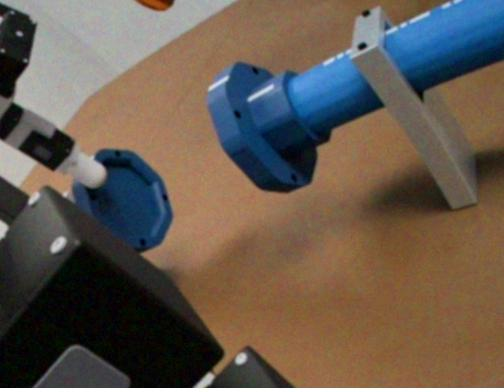

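move:
  arm3: {"joints":{"joint1_rad":-0.228,"joint2_rad":2.06,"joint3_rad":1.766,"joint4_rad":0.28,"joint5_rad":-0.39},"min_time_s":0.7}

move:
  arm3: {"joints":{"joint1_rad":-0.24,"joint2_rad":2.03,"joint3_rad":1.718,"joint4_rad":0.29,"joint5_rad":-0.39},"min_time_s":0.7}
  cameras: ["arm2_cam_wrist","cam_high"]

zoom_image:
  camera: "arm2_cam_wrist"
  region: [340, 20, 600, 220]

zoom_image:
  camera: "cam_high"
  region: [120, 190, 300, 310]

Scene clock: 2355.50 s.
Joint torques (N m): arm1=[0.67 -6.36 8.31 1.31 -0.16 -0.09] | arm2=[1.85 -14.04 10.7 0.57 -0.78 -0.3] | arm3=[0.32 -19.49 10.17 1.78 -0.11 -0.32] | arm4=[-1.03 1.79 8.94 2.45 0.19 -0.11]
Motor temperatures (°C): arm1=[24 28 36 27 27 26] | arm2=[26 33 37 28 29 25] | arm3=[29 45 48 28 28 28] | arm4=[28 28 42 26 25 25]
Heat: arm1: hottest joint3_rad 36 °C; arm2: hottest joint3_rad 37 °C; arm3: hottest joint3_rad 48 °C; arm4: hottest joint3_rad 42 °C.
move: arm3 done
Joint velocities: within noise
arm1: as last shown
arm2.joint_positions: joint1_rad=+0.701 joint2_rad=+2.242 joint3_rad=+1.444 joint4_rad=+1.545 joint5_rad=+1.366 joint6_rad=+0.801 hand_index_mcp=-0.418 hand_index_abd=+0.001 hand_index_pip=-0.678 hand_index_dip=-0.097 hand_middle_mcp=-0.418 hand_middle_abd=+0.001 hand_middle_pip=-0.678 hand_middle_dip=-0.097 hand_ring_mcp=-0.418 hand_ring_abd=+0.001 hand_ring_pip=-0.678 hand_ring_dip=-0.097 hand_thumb_cmc=+0.715 hand_thumb_axl=+0.677 hand_thumb_mcp=-0.443 hand_thumb_ipl=+0.168 hand_current_limit=+0.400 hand_speed=-0.300
arm2.joint_status: not commanded
arm2.hand_state: goal,goal,goal,goal,goal,goal,goal,goal,goal,goal,goal,goal,goal,goal,goal,goal
arm2.index_mcp_current_ma: 0
arm2.index_abd_current_ma: 0
arm2.index_pip_current_ma: 0
arm2.index_dip_current_ma: 0
arm2.middle_mcp_current_ma: 0
arm2.middle_abd_current_ma: 0
arm2.middle_pip_current_ma: 0
arm2.middle_dip_current_ma: 0
arm2.ring_mcp_current_ma: 0
arm2.ring_abd_current_ma: 0
arm2.ring_pip_current_ma: 0
arm2.ring_dip_current_ma: 0
arm2.thumb_cmc_current_ma: 0
arm2.thumb_axl_current_ma: 0
arm2.thumb_mcp_current_ma: 2
arm2.thumb_ipl_current_ma: 0
arm2.hand_goal_index_mcp: -0.420
arm2.hand_goal_index_abd: 0.000
arm2.hand_goal_index_pip: -0.680
arm2.hand_goal_index_dip: -0.100
arm2.hand_goal_middle_mcp: -0.420
arm2.hand_goal_middle_abd: 0.000
arm2.hand_goal_middle_pip: -0.680
arm2.hand_goal_middle_dip: -0.100
arm2.hand_goal_ring_mcp: -0.420
arm2.hand_goal_ring_abd: 0.000
arm2.hand_goal_ring_pip: -0.680
arm2.hand_goal_ring_dip: -0.100
arm2.hand_goal_thumb_cmc: 0.714
arm2.hand_goal_thumb_axl: 0.678
arm2.hand_goal_thumb_mcp: -0.450
arm2.hand_goal_thumb_ipl: 0.168
arm2.hand: x=+0.2952 y=-0.2265 z=+0.9252 quat_wxyz=(-0.701, +0.221, +0.617, +0.280) (m; scene frame)
arm2.hand_target: x=+0.2906 y=-0.2396 z=+0.9302 quat_wxyz=(-0.710, +0.228, +0.611, +0.266) (m; scene frame)
arm2.hand_status: not commanded
arm3.joint_positions: joint1_rad=-0.223 joint2_rad=+2.056 joint3_rad=+1.768 joint4_rad=+0.291 joint5_rad=-0.389 joint6_rad=+1.932 hand_index_mcp=-0.418 hand_index_abd=+0.001 hand_index_pip=-0.677 hand_index_dip=-0.098 hand_middle_mcp=-0.419 hand_middle_abd=+0.002 hand_middle_pip=-0.680 hand_middle_dip=-0.098 hand_ring_mcp=-0.419 hand_ring_abd=-0.001 hand_ring_pip=-0.680 hand_ring_dip=-0.098 hand_thumb_cmc=+0.711 hand_thumb_axl=-0.398 hand_thumb_mcp=+0.225 hand_thumb_ipl=+0.167 hand_current_limit=+0.780 hand_speed=-0.300
arm3.joint_status: all done
arm3.hand_state: goal,goal,goal,goal,goal,goal,goal,goal,goal,goal,goal,goal,goal,goal,goal,goal
arm3.index_mcp_current_ma: 3
arm3.index_abd_current_ma: 1
arm3.index_pip_current_ma: 4
arm3.index_dip_current_ma: 4
arm3.middle_mcp_current_ma: 1
arm3.middle_abd_current_ma: 2
arm3.middle_pip_current_ma: 0
arm3.middle_dip_current_ma: 4
arm3.ring_mcp_current_ma: 2
arm3.ring_abd_current_ma: -1
arm3.ring_pip_current_ma: 1
arm3.ring_dip_current_ma: 4
arm3.thumb_cmc_current_ma: -6
arm3.thumb_axl_current_ma: 5
arm3.thumb_mcp_current_ma: -14
arm3.thumb_ipl_current_ma: -6
arm3.hand_goal_index_mcp: -0.420
arm3.hand_goal_index_abd: 0.000
arm3.hand_goal_index_pip: -0.680
arm3.hand_goal_index_dip: -0.100
arm3.hand_goal_middle_mcp: -0.420
arm3.hand_goal_middle_abd: 0.000
arm3.hand_goal_middle_pip: -0.680
arm3.hand_goal_middle_dip: -0.100
arm3.hand_goal_ring_mcp: -0.420
arm3.hand_goal_ring_abd: 0.000
arm3.hand_goal_ring_pip: -0.680
arm3.hand_goal_ring_dip: -0.100
arm3.hand_goal_thumb_cmc: 0.714
arm3.hand_goal_thumb_axl: -0.400
arm3.hand_goal_thumb_mcp: 0.230
arm3.hand_goal_thumb_ipl: 0.170
arm3.hand: x=+0.0085 y=-0.2073 z=+0.9993 quat_wxyz=(-0.183, +0.704, -0.071, +0.682) (m; scene frame)
arm3.hand_target: x=+0.0072 y=-0.2117 z=+0.9916 quat_wxyz=(-0.179, +0.710, -0.072, +0.677) (m; scene frame)
arm3.hand_status: not commanded
arm4.joint_positions: joint1_rad=-0.465 joint2_rad=+0.615 joint3_rad=+1.366 joint4_rad=-1.199 joint5_rad=+0.099 joint6_rad=+1.070 hand_index_mcp=+0.756 hand_index_abd=+0.000 hand_index_pip=+0.577 hand_index_dip=+0.696 hand_middle_mcp=+0.756 hand_middle_abd=+0.000 hand_middle_pip=+0.577 hand_middle_dip=+0.696 hand_ring_mcp=+0.756 hand_ring_abd=+0.000 hand_ring_pip=+0.577 hand_ring_dip=+0.696 hand_thumb_cmc=+0.716 hand_thumb_axl=+0.677 hand_thumb_mcp=+0.226 hand_thumb_ipl=+0.168 hand_current_limit=+0.400 hand_speed=-0.600
arm4.joint_status: not commanded
arm4.hand_state: goal,goal,goal,goal,goal,goal,goal,goal,goal,goal,goal,goal,goal,goal,goal,goal
arm4.index_mcp_current_ma: 0
arm4.index_abd_current_ma: 0
arm4.index_pip_current_ma: 0
arm4.index_dip_current_ma: 0
arm4.middle_mcp_current_ma: 0
arm4.middle_abd_current_ma: 0
arm4.middle_pip_current_ma: 0
arm4.middle_dip_current_ma: 0
arm4.ring_mcp_current_ma: 0
arm4.ring_abd_current_ma: 0
arm4.ring_pip_current_ma: 0
arm4.ring_dip_current_ma: 0
arm4.thumb_cmc_current_ma: 0
arm4.thumb_axl_current_ma: 0
arm4.thumb_mcp_current_ma: 0
arm4.thumb_ipl_current_ma: 0
arm4.hand_goal_index_mcp: 0.754
arm4.hand_goal_index_abd: 0.000
arm4.hand_goal_index_pip: 0.576
arm4.hand_goal_index_dip: 0.696
arm4.hand_goal_middle_mcp: 0.754
arm4.hand_goal_middle_abd: 0.000
arm4.hand_goal_middle_pip: 0.576
arm4.hand_goal_middle_dip: 0.696
arm4.hand_goal_ring_mcp: 0.754
arm4.hand_goal_ring_abd: 0.000
arm4.hand_goal_ring_pip: 0.576
arm4.hand_goal_ring_dip: 0.696
arm4.hand_goal_thumb_cmc: 0.714
arm4.hand_goal_thumb_axl: 0.678
arm4.hand_goal_thumb_mcp: 0.226
arm4.hand_goal_thumb_ipl: 0.168
arm4.hand: x=+0.2036 y=-0.3639 z=+1.4001 quat_wxyz=(-0.114, +0.600, +0.595, +0.523) (m; scene frame)
arm4.hand_target: x=+0.2018 y=-0.3671 z=+1.4143 quat_wxyz=(-0.119, +0.594, +0.588, +0.536) (m; scene frame)
arm4.hand_status: not commanded
pictures: none

Scene clock: 2356.87 s.
Joint torques (N m): arm1=[0.67 -6.42 8.31 1.31 -0.16 -0.09] | arm2=[1.44 -14.33 10.65 0.66 -0.76 -0.31] | arm3=[0.5 -20.84 10.02 2.22 -0.11 -0.31] | arm4=[-1.32 1.79 8.68 2.55 0.23 -0.1]
Motor temperatures (°C): arm1=[24 28 36 27 27 26] | arm2=[26 33 37 28 29 25] | arm3=[29 45 48 28 28 28] | arm4=[28 28 42 26 25 25]
Heat: arm1: hottest joint3_rad 36 °C; arm2: hottest joint3_rad 37 °C; arm3: hottest joint3_rad 48 °C; arm4: hottest joint3_rad 42 °C.
move: arm3 done
Joint velocities: within noise
arm1, arm2, arm4: as last shown
arm3.joint_positions: joint1_rad=-0.233 joint2_rad=+2.043 joint3_rad=+1.722 joint4_rad=+0.291 joint5_rad=-0.389 joint6_rad=+1.932 hand_index_mcp=-0.418 hand_index_abd=+0.001 hand_index_pip=-0.677 hand_index_dip=-0.098 hand_middle_mcp=-0.419 hand_middle_abd=+0.002 hand_middle_pip=-0.680 hand_middle_dip=-0.098 hand_ring_mcp=-0.419 hand_ring_abd=-0.001 hand_ring_pip=-0.680 hand_ring_dip=-0.098 hand_thumb_cmc=+0.711 hand_thumb_axl=-0.398 hand_thumb_mcp=+0.225 hand_thumb_ipl=+0.167 hand_current_limit=+0.780 hand_speed=-0.300
arm3.joint_status: all done
arm3.hand_state: goal,goal,goal,goal,goal,goal,goal,goal,goal,goal,goal,goal,goal,goal,goal,goal
arm3.index_mcp_current_ma: 3
arm3.index_abd_current_ma: 1
arm3.index_pip_current_ma: 4
arm3.index_dip_current_ma: 4
arm3.middle_mcp_current_ma: 1
arm3.middle_abd_current_ma: 2
arm3.middle_pip_current_ma: 0
arm3.middle_dip_current_ma: 4
arm3.ring_mcp_current_ma: 2
arm3.ring_abd_current_ma: -1
arm3.ring_pip_current_ma: 1
arm3.ring_dip_current_ma: 4
arm3.thumb_cmc_current_ma: -6
arm3.thumb_axl_current_ma: 5
arm3.thumb_mcp_current_ma: -14
arm3.thumb_ipl_current_ma: -6
arm3.hand_goal_index_mcp: -0.420
arm3.hand_goal_index_abd: 0.000
arm3.hand_goal_index_pip: -0.680
arm3.hand_goal_index_dip: -0.100
arm3.hand_goal_middle_mcp: -0.420
arm3.hand_goal_middle_abd: 0.000
arm3.hand_goal_middle_pip: -0.680
arm3.hand_goal_middle_dip: -0.100
arm3.hand_goal_ring_mcp: -0.420
arm3.hand_goal_ring_abd: 0.000
arm3.hand_goal_ring_pip: -0.680
arm3.hand_goal_ring_dip: -0.100
arm3.hand_goal_thumb_cmc: 0.714
arm3.hand_goal_thumb_axl: -0.400
arm3.hand_goal_thumb_mcp: 0.230
arm3.hand_goal_thumb_ipl: 0.170
arm3.hand: x=-0.0030 y=-0.2139 z=+0.9813 quat_wxyz=(-0.181, +0.714, -0.080, +0.671) (m; scene frame)
arm3.hand_target: x=-0.0066 y=-0.2194 z=+0.9904 quat_wxyz=(-0.176, +0.712, -0.077, +0.676) (m; scene frame)
arm3.hand_status: not commanded
pictures: arm2_cam_wrist, cam_high
camera_calibration:
arm2_cam_wrist: T_world_to_cam=[[0.315894, 0.534698, -0.783779, 0.789787], [0.11981, -0.841946, -0.526092, 0.218297], [-0.9412, 0.0722848, -0.330027, 0.719996], [0, 0, 0, 1]] pos_world=[0.402017, -0.290548, 0.971481]

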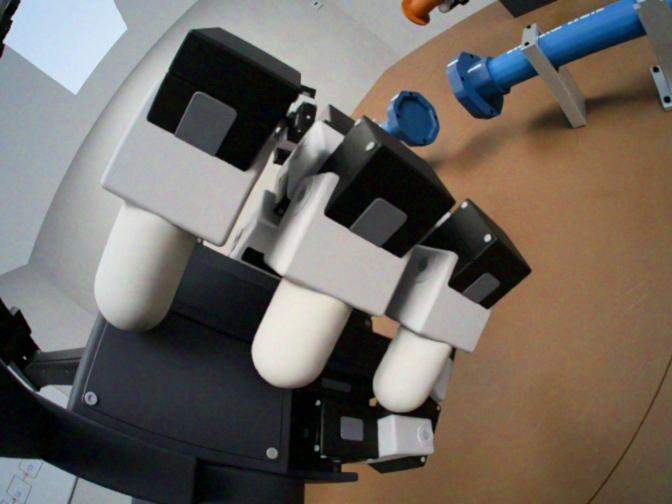

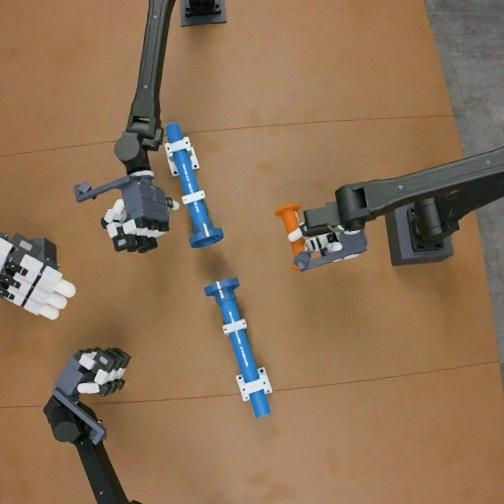

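Scaled by 1.938 from the camera's 672x504 image, which has a finer 960x720 frame.

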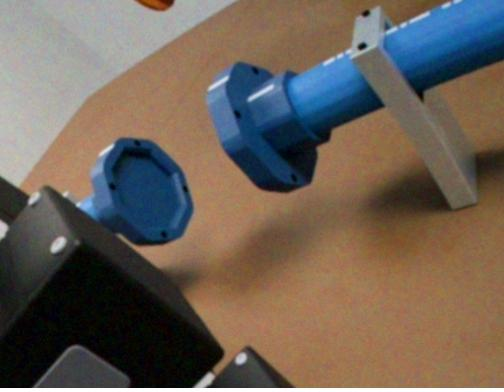

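Scaled by 2.800 from the camera's 504x504 image, which has a finer 720x720 frame.

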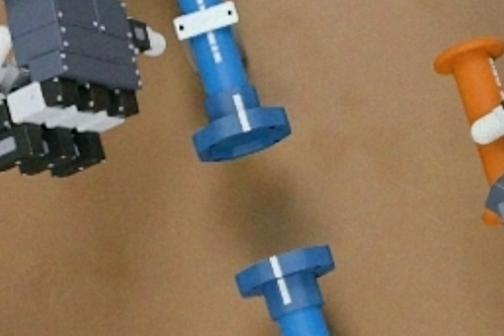

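move:
  arm3: {"target":[0.10,-0.19,1.05,-0.1979,0.7057,-0.0463,0.6789],"speed":0.25}

move:
  arm3: {"target":[0.130,-0.151,1.012,-0.1979,0.7057,-0.0463,0.6789],"speed":0.2}

move:
  arm3: {"target":[0.065,-0.166,1.001,-0.1979,0.7057,-0.0463,0.6789],"speed":0.1}

move:
  arm3: {"joints":{"joint1_rad":-0.19,"joint2_rad":2.12,"joint3_rad":1.865,"joint4_rad":0.25,"joint5_rad":-0.34},"min_time_s":0.7}

move:
  arm3: {"joints":{"joint1_rad":-0.215,"joint2_rad":2.093,"joint3_rad":1.816,"joint4_rad":0.265,"joint5_rad":-0.33},"min_time_s":0.7}
  cameras: ["arm2_cam_wrist","cam_high"]

zoom_image:
  camera: "arm2_cam_wrist"
  region: [340, 20, 600, 220]

move:
  arm3: {"joints":{"joint1_rad":-0.225,"joint2_rad":2.06,"joint3_rad":1.766,"joint4_rad":0.275,"joint5_rad":-0.32},"min_time_s":0.7}
  cameras: ["arm2_cam_wrist","cam_high"]

zoom_image:
  camera: "arm2_cam_wrist"
  region: [340, 20, 600, 220]

Scene clock: 2407.80 s.
Joint torques (N m): arm1=[0.67 -6.42 8.32 1.31 -0.16 -0.09] | arm2=[2.08 -14.39 10.58 0.66 -0.78 -0.27] | arm3=[0.91 -21.6 16.01 1.81 -0.23 -0.33] | arm4=[-1.03 2.02 8.66 2.36 0.27 -0.07]
Motor temperatures (°C): arm1=[24 28 36 27 27 26] | arm2=[26 33 37 28 29 25] | arm3=[29 45 47 28 27 28] | arm4=[28 28 42 26 25 25]
Heat: arm1: hottest joint3_rad 36 °C; arm2: hottest joint3_rad 37 °C; arm3: hottest joint3_rad 47 °C; arm4: hottest joint3_rad 42 °C.
move: arm3 off_target
Joint velocities: within noise
arm1.joint_positions: joint1_rad=+0.089 joint2_rad=+1.138 joint3_rad=+0.702 joint4_rad=-1.284 joint5_rad=+0.023 joint6_rad=-0.143 hand_index_mcp=-0.072 hand_index_abd=+0.000 hand_index_pip=-0.120 hand_index_dip=+1.000 hand_middle_mcp=-0.079 hand_middle_abd=+0.000 hand_middle_pip=-0.115 hand_middle_dip=+1.000 hand_ring_mcp=-0.909 hand_ring_abd=+0.030 hand_ring_pip=-0.131 hand_ring_dip=+0.265 hand_thumb_cmc=-0.656 hand_thumb_axl=+0.678 hand_thumb_mcp=-0.027 hand_thumb_ipl=+0.186 hand_current_limit=+0.750 hand_speed=-0.300
arm1.joint_status: not commanded
arm1.hand_state: blocked,goal,blocked,goal,blocked,goal,blocked,goal,blocked,blocked,goal,goal,goal,goal,blocked,goal
arm1.index_mcp_current_ma: 299
arm1.index_abd_current_ma: 1
arm1.index_pip_current_ma: 112
arm1.index_dip_current_ma: 0
arm1.middle_mcp_current_ma: 265
arm1.middle_abd_current_ma: 0
arm1.middle_pip_current_ma: 131
arm1.middle_dip_current_ma: 0
arm1.ring_mcp_current_ma: 312
arm1.ring_abd_current_ma: 94
arm1.ring_pip_current_ma: 68
arm1.ring_dip_current_ma: 15
arm1.thumb_cmc_current_ma: 12
arm1.thumb_axl_current_ma: -1
arm1.thumb_mcp_current_ma: 481
arm1.thumb_ipl_current_ma: 89
arm1.hand_goal_index_mcp: -0.140
arm1.hand_goal_index_abd: 0.000
arm1.hand_goal_index_pip: -0.150
arm1.hand_goal_index_dip: 1.000
arm1.hand_goal_middle_mcp: -0.140
arm1.hand_goal_middle_abd: 0.000
arm1.hand_goal_middle_pip: -0.150
arm1.hand_goal_middle_dip: 1.000
arm1.hand_goal_ring_mcp: -0.980
arm1.hand_goal_ring_abd: 0.000
arm1.hand_goal_ring_pip: -0.150
arm1.hand_goal_ring_dip: 0.260
arm1.hand_goal_thumb_cmc: -0.660
arm1.hand_goal_thumb_axl: 0.678
arm1.hand_goal_thumb_mcp: -0.150
arm1.hand_goal_thumb_ipl: 0.168
arm1.hand: x=+0.0112 y=+0.2320 z=+0.9050 quat_wxyz=(-0.074, +0.991, +0.110, -0.005) (m; scene frame)
arm1.hand_target: x=+0.0099 y=+0.2205 z=+0.9202 quat_wxyz=(-0.044, +0.993, +0.109, -0.005) (m; scene frame)
arm1.hand_status: not commanded
arm2, arm4: as last shown
arm3.joint_positions: joint1_rad=-0.184 joint2_rad=+2.284 joint3_rad=+2.256 joint4_rad=-0.002 joint5_rad=-0.406 joint6_rad=+1.931 hand_index_mcp=-0.418 hand_index_abd=+0.001 hand_index_pip=-0.677 hand_index_dip=-0.098 hand_middle_mcp=-0.419 hand_middle_abd=+0.002 hand_middle_pip=-0.680 hand_middle_dip=-0.098 hand_ring_mcp=-0.419 hand_ring_abd=-0.001 hand_ring_pip=-0.680 hand_ring_dip=-0.098 hand_thumb_cmc=+0.711 hand_thumb_axl=-0.398 hand_thumb_mcp=+0.225 hand_thumb_ipl=+0.167 hand_current_limit=+0.780 hand_speed=-0.300
arm3.joint_status: not commanded
arm3.hand_state: goal,goal,goal,goal,goal,goal,goal,goal,goal,goal,goal,goal,goal,goal,goal,goal
arm3.index_mcp_current_ma: 3
arm3.index_abd_current_ma: 1
arm3.index_pip_current_ma: 4
arm3.index_dip_current_ma: 4
arm3.middle_mcp_current_ma: 1
arm3.middle_abd_current_ma: 2
arm3.middle_pip_current_ma: 0
arm3.middle_dip_current_ma: 4
arm3.ring_mcp_current_ma: 2
arm3.ring_abd_current_ma: -1
arm3.ring_pip_current_ma: 1
arm3.ring_dip_current_ma: 4
arm3.thumb_cmc_current_ma: -6
arm3.thumb_axl_current_ma: 5
arm3.thumb_mcp_current_ma: -14
arm3.thumb_ipl_current_ma: -6
arm3.hand_goal_index_mcp: -0.420
arm3.hand_goal_index_abd: 0.000
arm3.hand_goal_index_pip: -0.680
arm3.hand_goal_index_dip: -0.100
arm3.hand_goal_middle_mcp: -0.420
arm3.hand_goal_middle_abd: 0.000
arm3.hand_goal_middle_pip: -0.680
arm3.hand_goal_middle_dip: -0.100
arm3.hand_goal_ring_mcp: -0.420
arm3.hand_goal_ring_abd: 0.000
arm3.hand_goal_ring_pip: -0.680
arm3.hand_goal_ring_dip: -0.100
arm3.hand_goal_thumb_cmc: 0.714
arm3.hand_goal_thumb_axl: -0.400
arm3.hand_goal_thumb_mcp: 0.230
arm3.hand_goal_thumb_ipl: 0.170
arm3.hand: x=+0.0912 y=-0.1848 z=+1.0261 quat_wxyz=(-0.203, +0.716, -0.056, +0.665) (m; scene frame)
arm3.hand_target: x=+0.0972 y=-0.1893 z=+1.0498 quat_wxyz=(-0.198, +0.705, -0.046, +0.679) (m; scene frame)
arm3.hand_status: off_target (0.026 m and 2.4 deg from the pose sent, 0.126 m and 4.5 deg at the start)
pictures: none

Scene clock: 2409.67 s.
Joint torques (N m): arm1=[0.67 -6.42 8.31 1.31 -0.16 -0.09] | arm2=[1.9 -13.98 10.61 0.62 -0.76 -0.3] | arm3=[0.62 -22.65 15.86 2.33 0.11 -0.32] | arm4=[-1.2 1.9 8.83 2.43 0.2 -0.07]
Motor temperatures (°C): arm1=[24 28 36 27 27 26] | arm2=[26 33 37 28 29 25] | arm3=[29 45 48 28 27 28] | arm4=[28 28 42 26 25 25]
Heat: arm1: hottest joint3_rad 36 °C; arm2: hottest joint3_rad 37 °C; arm3: hottest joint3_rad 48 °C; arm4: hottest joint3_rad 42 °C.
move: arm3 off_target
Joint velocities: within noise
arm1, arm2, arm4: as last shown
arm3.joint_positions: joint1_rad=-0.128 joint2_rad=+2.384 joint3_rad=+2.338 joint4_rad=+0.000 joint5_rad=-0.359 joint6_rad=+1.930 hand_index_mcp=-0.418 hand_index_abd=+0.001 hand_index_pip=-0.677 hand_index_dip=-0.098 hand_middle_mcp=-0.419 hand_middle_abd=+0.002 hand_middle_pip=-0.680 hand_middle_dip=-0.098 hand_ring_mcp=-0.419 hand_ring_abd=-0.001 hand_ring_pip=-0.680 hand_ring_dip=-0.098 hand_thumb_cmc=+0.711 hand_thumb_axl=-0.398 hand_thumb_mcp=+0.225 hand_thumb_ipl=+0.167 hand_current_limit=+0.780 hand_speed=-0.300
arm3.joint_status: not commanded
arm3.hand_state: goal,goal,goal,goal,goal,goal,goal,goal,goal,goal,goal,goal,goal,goal,goal,goal
arm3.index_mcp_current_ma: 3
arm3.index_abd_current_ma: 1
arm3.index_pip_current_ma: 4
arm3.index_dip_current_ma: 4
arm3.middle_mcp_current_ma: 1
arm3.middle_abd_current_ma: 2
arm3.middle_pip_current_ma: 0
arm3.middle_dip_current_ma: 4
arm3.ring_mcp_current_ma: 2
arm3.ring_abd_current_ma: -1
arm3.ring_pip_current_ma: 1
arm3.ring_dip_current_ma: 4
arm3.thumb_cmc_current_ma: -6
arm3.thumb_axl_current_ma: 5
arm3.thumb_mcp_current_ma: -14
arm3.thumb_ipl_current_ma: -6
arm3.hand_goal_index_mcp: -0.420
arm3.hand_goal_index_abd: 0.000
arm3.hand_goal_index_pip: -0.680
arm3.hand_goal_index_dip: -0.100
arm3.hand_goal_middle_mcp: -0.420
arm3.hand_goal_middle_abd: 0.000
arm3.hand_goal_middle_pip: -0.680
arm3.hand_goal_middle_dip: -0.100
arm3.hand_goal_ring_mcp: -0.420
arm3.hand_goal_ring_abd: 0.000
arm3.hand_goal_ring_pip: -0.680
arm3.hand_goal_ring_dip: -0.100
arm3.hand_goal_thumb_cmc: 0.714
arm3.hand_goal_thumb_axl: -0.400
arm3.hand_goal_thumb_mcp: 0.230
arm3.hand_goal_thumb_ipl: 0.170
arm3.hand: x=+0.1195 y=-0.1426 z=+0.9841 quat_wxyz=(-0.206, +0.722, -0.054, +0.658) (m; scene frame)
arm3.hand_target: x=+0.1259 y=-0.1505 z=+1.0118 quat_wxyz=(-0.198, +0.705, -0.046, +0.679) (m; scene frame)
arm3.hand_status: off_target (0.031 m and 3.2 deg from the pose sent, 0.053 m and 2.4 deg at the start)
pictures: none

Scene clock: 2411.13 s.
Joint torques (N m): arm1=[0.67 -6.36 8.31 1.31 -0.16 -0.09] | arm2=[1.67 -14.68 10.56 0.64 -0.75 -0.3] | arm3=[-1.61 -25.58 7.97 0.73 -1.08 -0.16] | arm4=[-1.38 1.2 8.73 2.48 0.25 -0.04]
Motor temperatures (°C): arm1=[24 28 36 27 27 26] | arm2=[26 33 37 28 29 25] | arm3=[29 45 48 28 27 28] | arm4=[28 28 42 26 25 25]
Heat: arm1: hottest joint3_rad 36 °C; arm2: hottest joint3_rad 37 °C; arm3: hottest joint3_rad 48 °C; arm4: hottest joint3_rad 42 °C.
move: arm3 off_target
Joint velocities: within noise
arm1, arm2, arm4: as last shown
arm3.joint_positions: joint1_rad=-0.132 joint2_rad=+2.237 joint3_rad=+2.041 joint4_rad=+0.234 joint5_rad=-0.362 joint6_rad=+1.914 hand_index_mcp=-0.418 hand_index_abd=+0.001 hand_index_pip=-0.677 hand_index_dip=-0.098 hand_middle_mcp=-0.419 hand_middle_abd=+0.002 hand_middle_pip=-0.680 hand_middle_dip=-0.098 hand_ring_mcp=-0.419 hand_ring_abd=-0.001 hand_ring_pip=-0.680 hand_ring_dip=-0.098 hand_thumb_cmc=+0.686 hand_thumb_axl=-0.392 hand_thumb_mcp=+0.213 hand_thumb_ipl=+0.165 hand_current_limit=+0.780 hand_speed=-0.300
arm3.joint_status: not commanded
arm3.hand_state: goal,goal,goal,goal,goal,goal,goal,goal,goal,goal,goal,goal,blocked,goal,goal,goal
arm3.index_mcp_current_ma: 3
arm3.index_abd_current_ma: 1
arm3.index_pip_current_ma: 4
arm3.index_dip_current_ma: 4
arm3.middle_mcp_current_ma: 1
arm3.middle_abd_current_ma: 2
arm3.middle_pip_current_ma: 0
arm3.middle_dip_current_ma: 4
arm3.ring_mcp_current_ma: 2
arm3.ring_abd_current_ma: -1
arm3.ring_pip_current_ma: 1
arm3.ring_dip_current_ma: 4
arm3.thumb_cmc_current_ma: -84
arm3.thumb_axl_current_ma: 22
arm3.thumb_mcp_current_ma: -60
arm3.thumb_ipl_current_ma: -13
arm3.hand_goal_index_mcp: -0.420
arm3.hand_goal_index_abd: 0.000
arm3.hand_goal_index_pip: -0.680
arm3.hand_goal_index_dip: -0.100
arm3.hand_goal_middle_mcp: -0.420
arm3.hand_goal_middle_abd: 0.000
arm3.hand_goal_middle_pip: -0.680
arm3.hand_goal_middle_dip: -0.100
arm3.hand_goal_ring_mcp: -0.420
arm3.hand_goal_ring_abd: 0.000
arm3.hand_goal_ring_pip: -0.680
arm3.hand_goal_ring_dip: -0.100
arm3.hand_goal_thumb_cmc: 0.714
arm3.hand_goal_thumb_axl: -0.400
arm3.hand_goal_thumb_mcp: 0.230
arm3.hand_goal_thumb_ipl: 0.170
arm3.hand: x=+0.0827 y=-0.1419 z=+0.9953 quat_wxyz=(-0.198, +0.695, -0.037, +0.690) (m; scene frame)
arm3.hand_target: x=+0.0671 y=-0.1658 z=+1.0008 quat_wxyz=(-0.198, +0.705, -0.047, +0.679) (m; scene frame)
arm3.hand_status: off_target (0.030 m and 2.0 deg from the pose sent, 0.062 m and 3.3 deg at the start)
pictures: none

Scene clock: 2413.47 s.
Joint torques (N m): arm1=[0.67 -6.36 8.31 1.31 -0.16 -0.09] | arm2=[1.79 -14.62 10.59 0.58 -0.75 -0.31] | arm3=[-3.96 -26.52 5.78 -0.8 -1.1 -0.14] | arm4=[-1.32 1.79 8.69 2.47 0.22 -0.11]
Motor temperatures (°C): arm1=[24 28 36 27 27 26] | arm2=[26 33 37 28 29 25] | arm3=[29 45 48 28 27 28] | arm4=[28 28 42 26 25 25]
Heat: arm1: hottest joint3_rad 36 °C; arm2: hottest joint3_rad 37 °C; arm3: hottest joint3_rad 48 °C; arm4: hottest joint3_rad 42 °C.
move: arm3 time_out
Joint velocities: within noise
arm1, arm2, arm4: as last shown
arm3.joint_positions: joint1_rad=-0.131 joint2_rad=+2.178 joint3_rad=+1.927 joint4_rad=+0.322 joint5_rad=-0.316 joint6_rad=+1.912 hand_index_mcp=-0.418 hand_index_abd=+0.001 hand_index_pip=-0.677 hand_index_dip=-0.098 hand_middle_mcp=-0.419 hand_middle_abd=+0.002 hand_middle_pip=-0.680 hand_middle_dip=-0.098 hand_ring_mcp=-0.419 hand_ring_abd=-0.001 hand_ring_pip=-0.680 hand_ring_dip=-0.098 hand_thumb_cmc=+0.682 hand_thumb_axl=-0.374 hand_thumb_mcp=+0.200 hand_thumb_ipl=+0.161 hand_current_limit=+0.780 hand_speed=-0.300
arm3.joint_status: joint1_rad time_out (moved +0.001 of -0.058); joint4_rad time_out (moved +0.088 of +0.016); the others done
arm3.hand_state: goal,goal,goal,goal,goal,goal,goal,goal,goal,goal,goal,goal,blocked,blocked,blocked,goal
arm3.index_mcp_current_ma: 3
arm3.index_abd_current_ma: 1
arm3.index_pip_current_ma: 4
arm3.index_dip_current_ma: 4
arm3.middle_mcp_current_ma: 1
arm3.middle_abd_current_ma: 2
arm3.middle_pip_current_ma: 0
arm3.middle_dip_current_ma: 4
arm3.ring_mcp_current_ma: 2
arm3.ring_abd_current_ma: -1
arm3.ring_pip_current_ma: 1
arm3.ring_dip_current_ma: 4
arm3.thumb_cmc_current_ma: -98
arm3.thumb_axl_current_ma: 96
arm3.thumb_mcp_current_ma: -118
arm3.thumb_ipl_current_ma: -29
arm3.hand_goal_index_mcp: -0.420
arm3.hand_goal_index_abd: 0.000
arm3.hand_goal_index_pip: -0.680
arm3.hand_goal_index_dip: -0.100
arm3.hand_goal_middle_mcp: -0.420
arm3.hand_goal_middle_abd: 0.000
arm3.hand_goal_middle_pip: -0.680
arm3.hand_goal_middle_dip: -0.100
arm3.hand_goal_ring_mcp: -0.420
arm3.hand_goal_ring_abd: 0.000
arm3.hand_goal_ring_pip: -0.680
arm3.hand_goal_ring_dip: -0.100
arm3.hand_goal_thumb_cmc: 0.714
arm3.hand_goal_thumb_axl: -0.400
arm3.hand_goal_thumb_mcp: 0.230
arm3.hand_goal_thumb_ipl: 0.170
arm3.on_its_own: joint1_rad reads -0.131 and still pushes toward -0.190 since a time_out; joint4_rad reads +0.322 and still pushes toward +0.250 since a time_out
arm3.hand: x=+0.0624 y=-0.1473 z=+1.0006 quat_wxyz=(-0.182, +0.683, -0.048, +0.706) (m; scene frame)
arm3.hand_target: x=+0.0341 y=-0.1925 z=+0.9940 quat_wxyz=(-0.174, +0.707, -0.073, +0.682) (m; scene frame)
arm3.hand_status: not commanded
pictures: none

not run: a stop came earlier in this reply.

Scaled by 1.938 from the camera's 672x504 image, which has a finer 960x720 frame.
This view is cut from an older image: the scene may have changed since it was taken.

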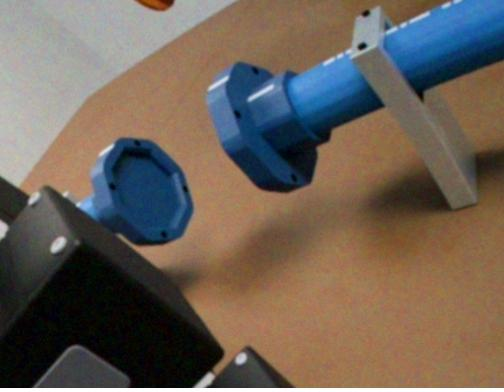

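not run: a stop came earlier in this reply.

Scaled by 1.938 from the camera's 672x504 image, which has a finer 960x720 frame.
This view is cut from an older image: the scene may have changed since it was taken.

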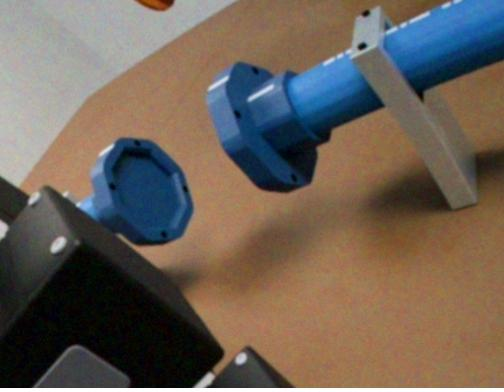

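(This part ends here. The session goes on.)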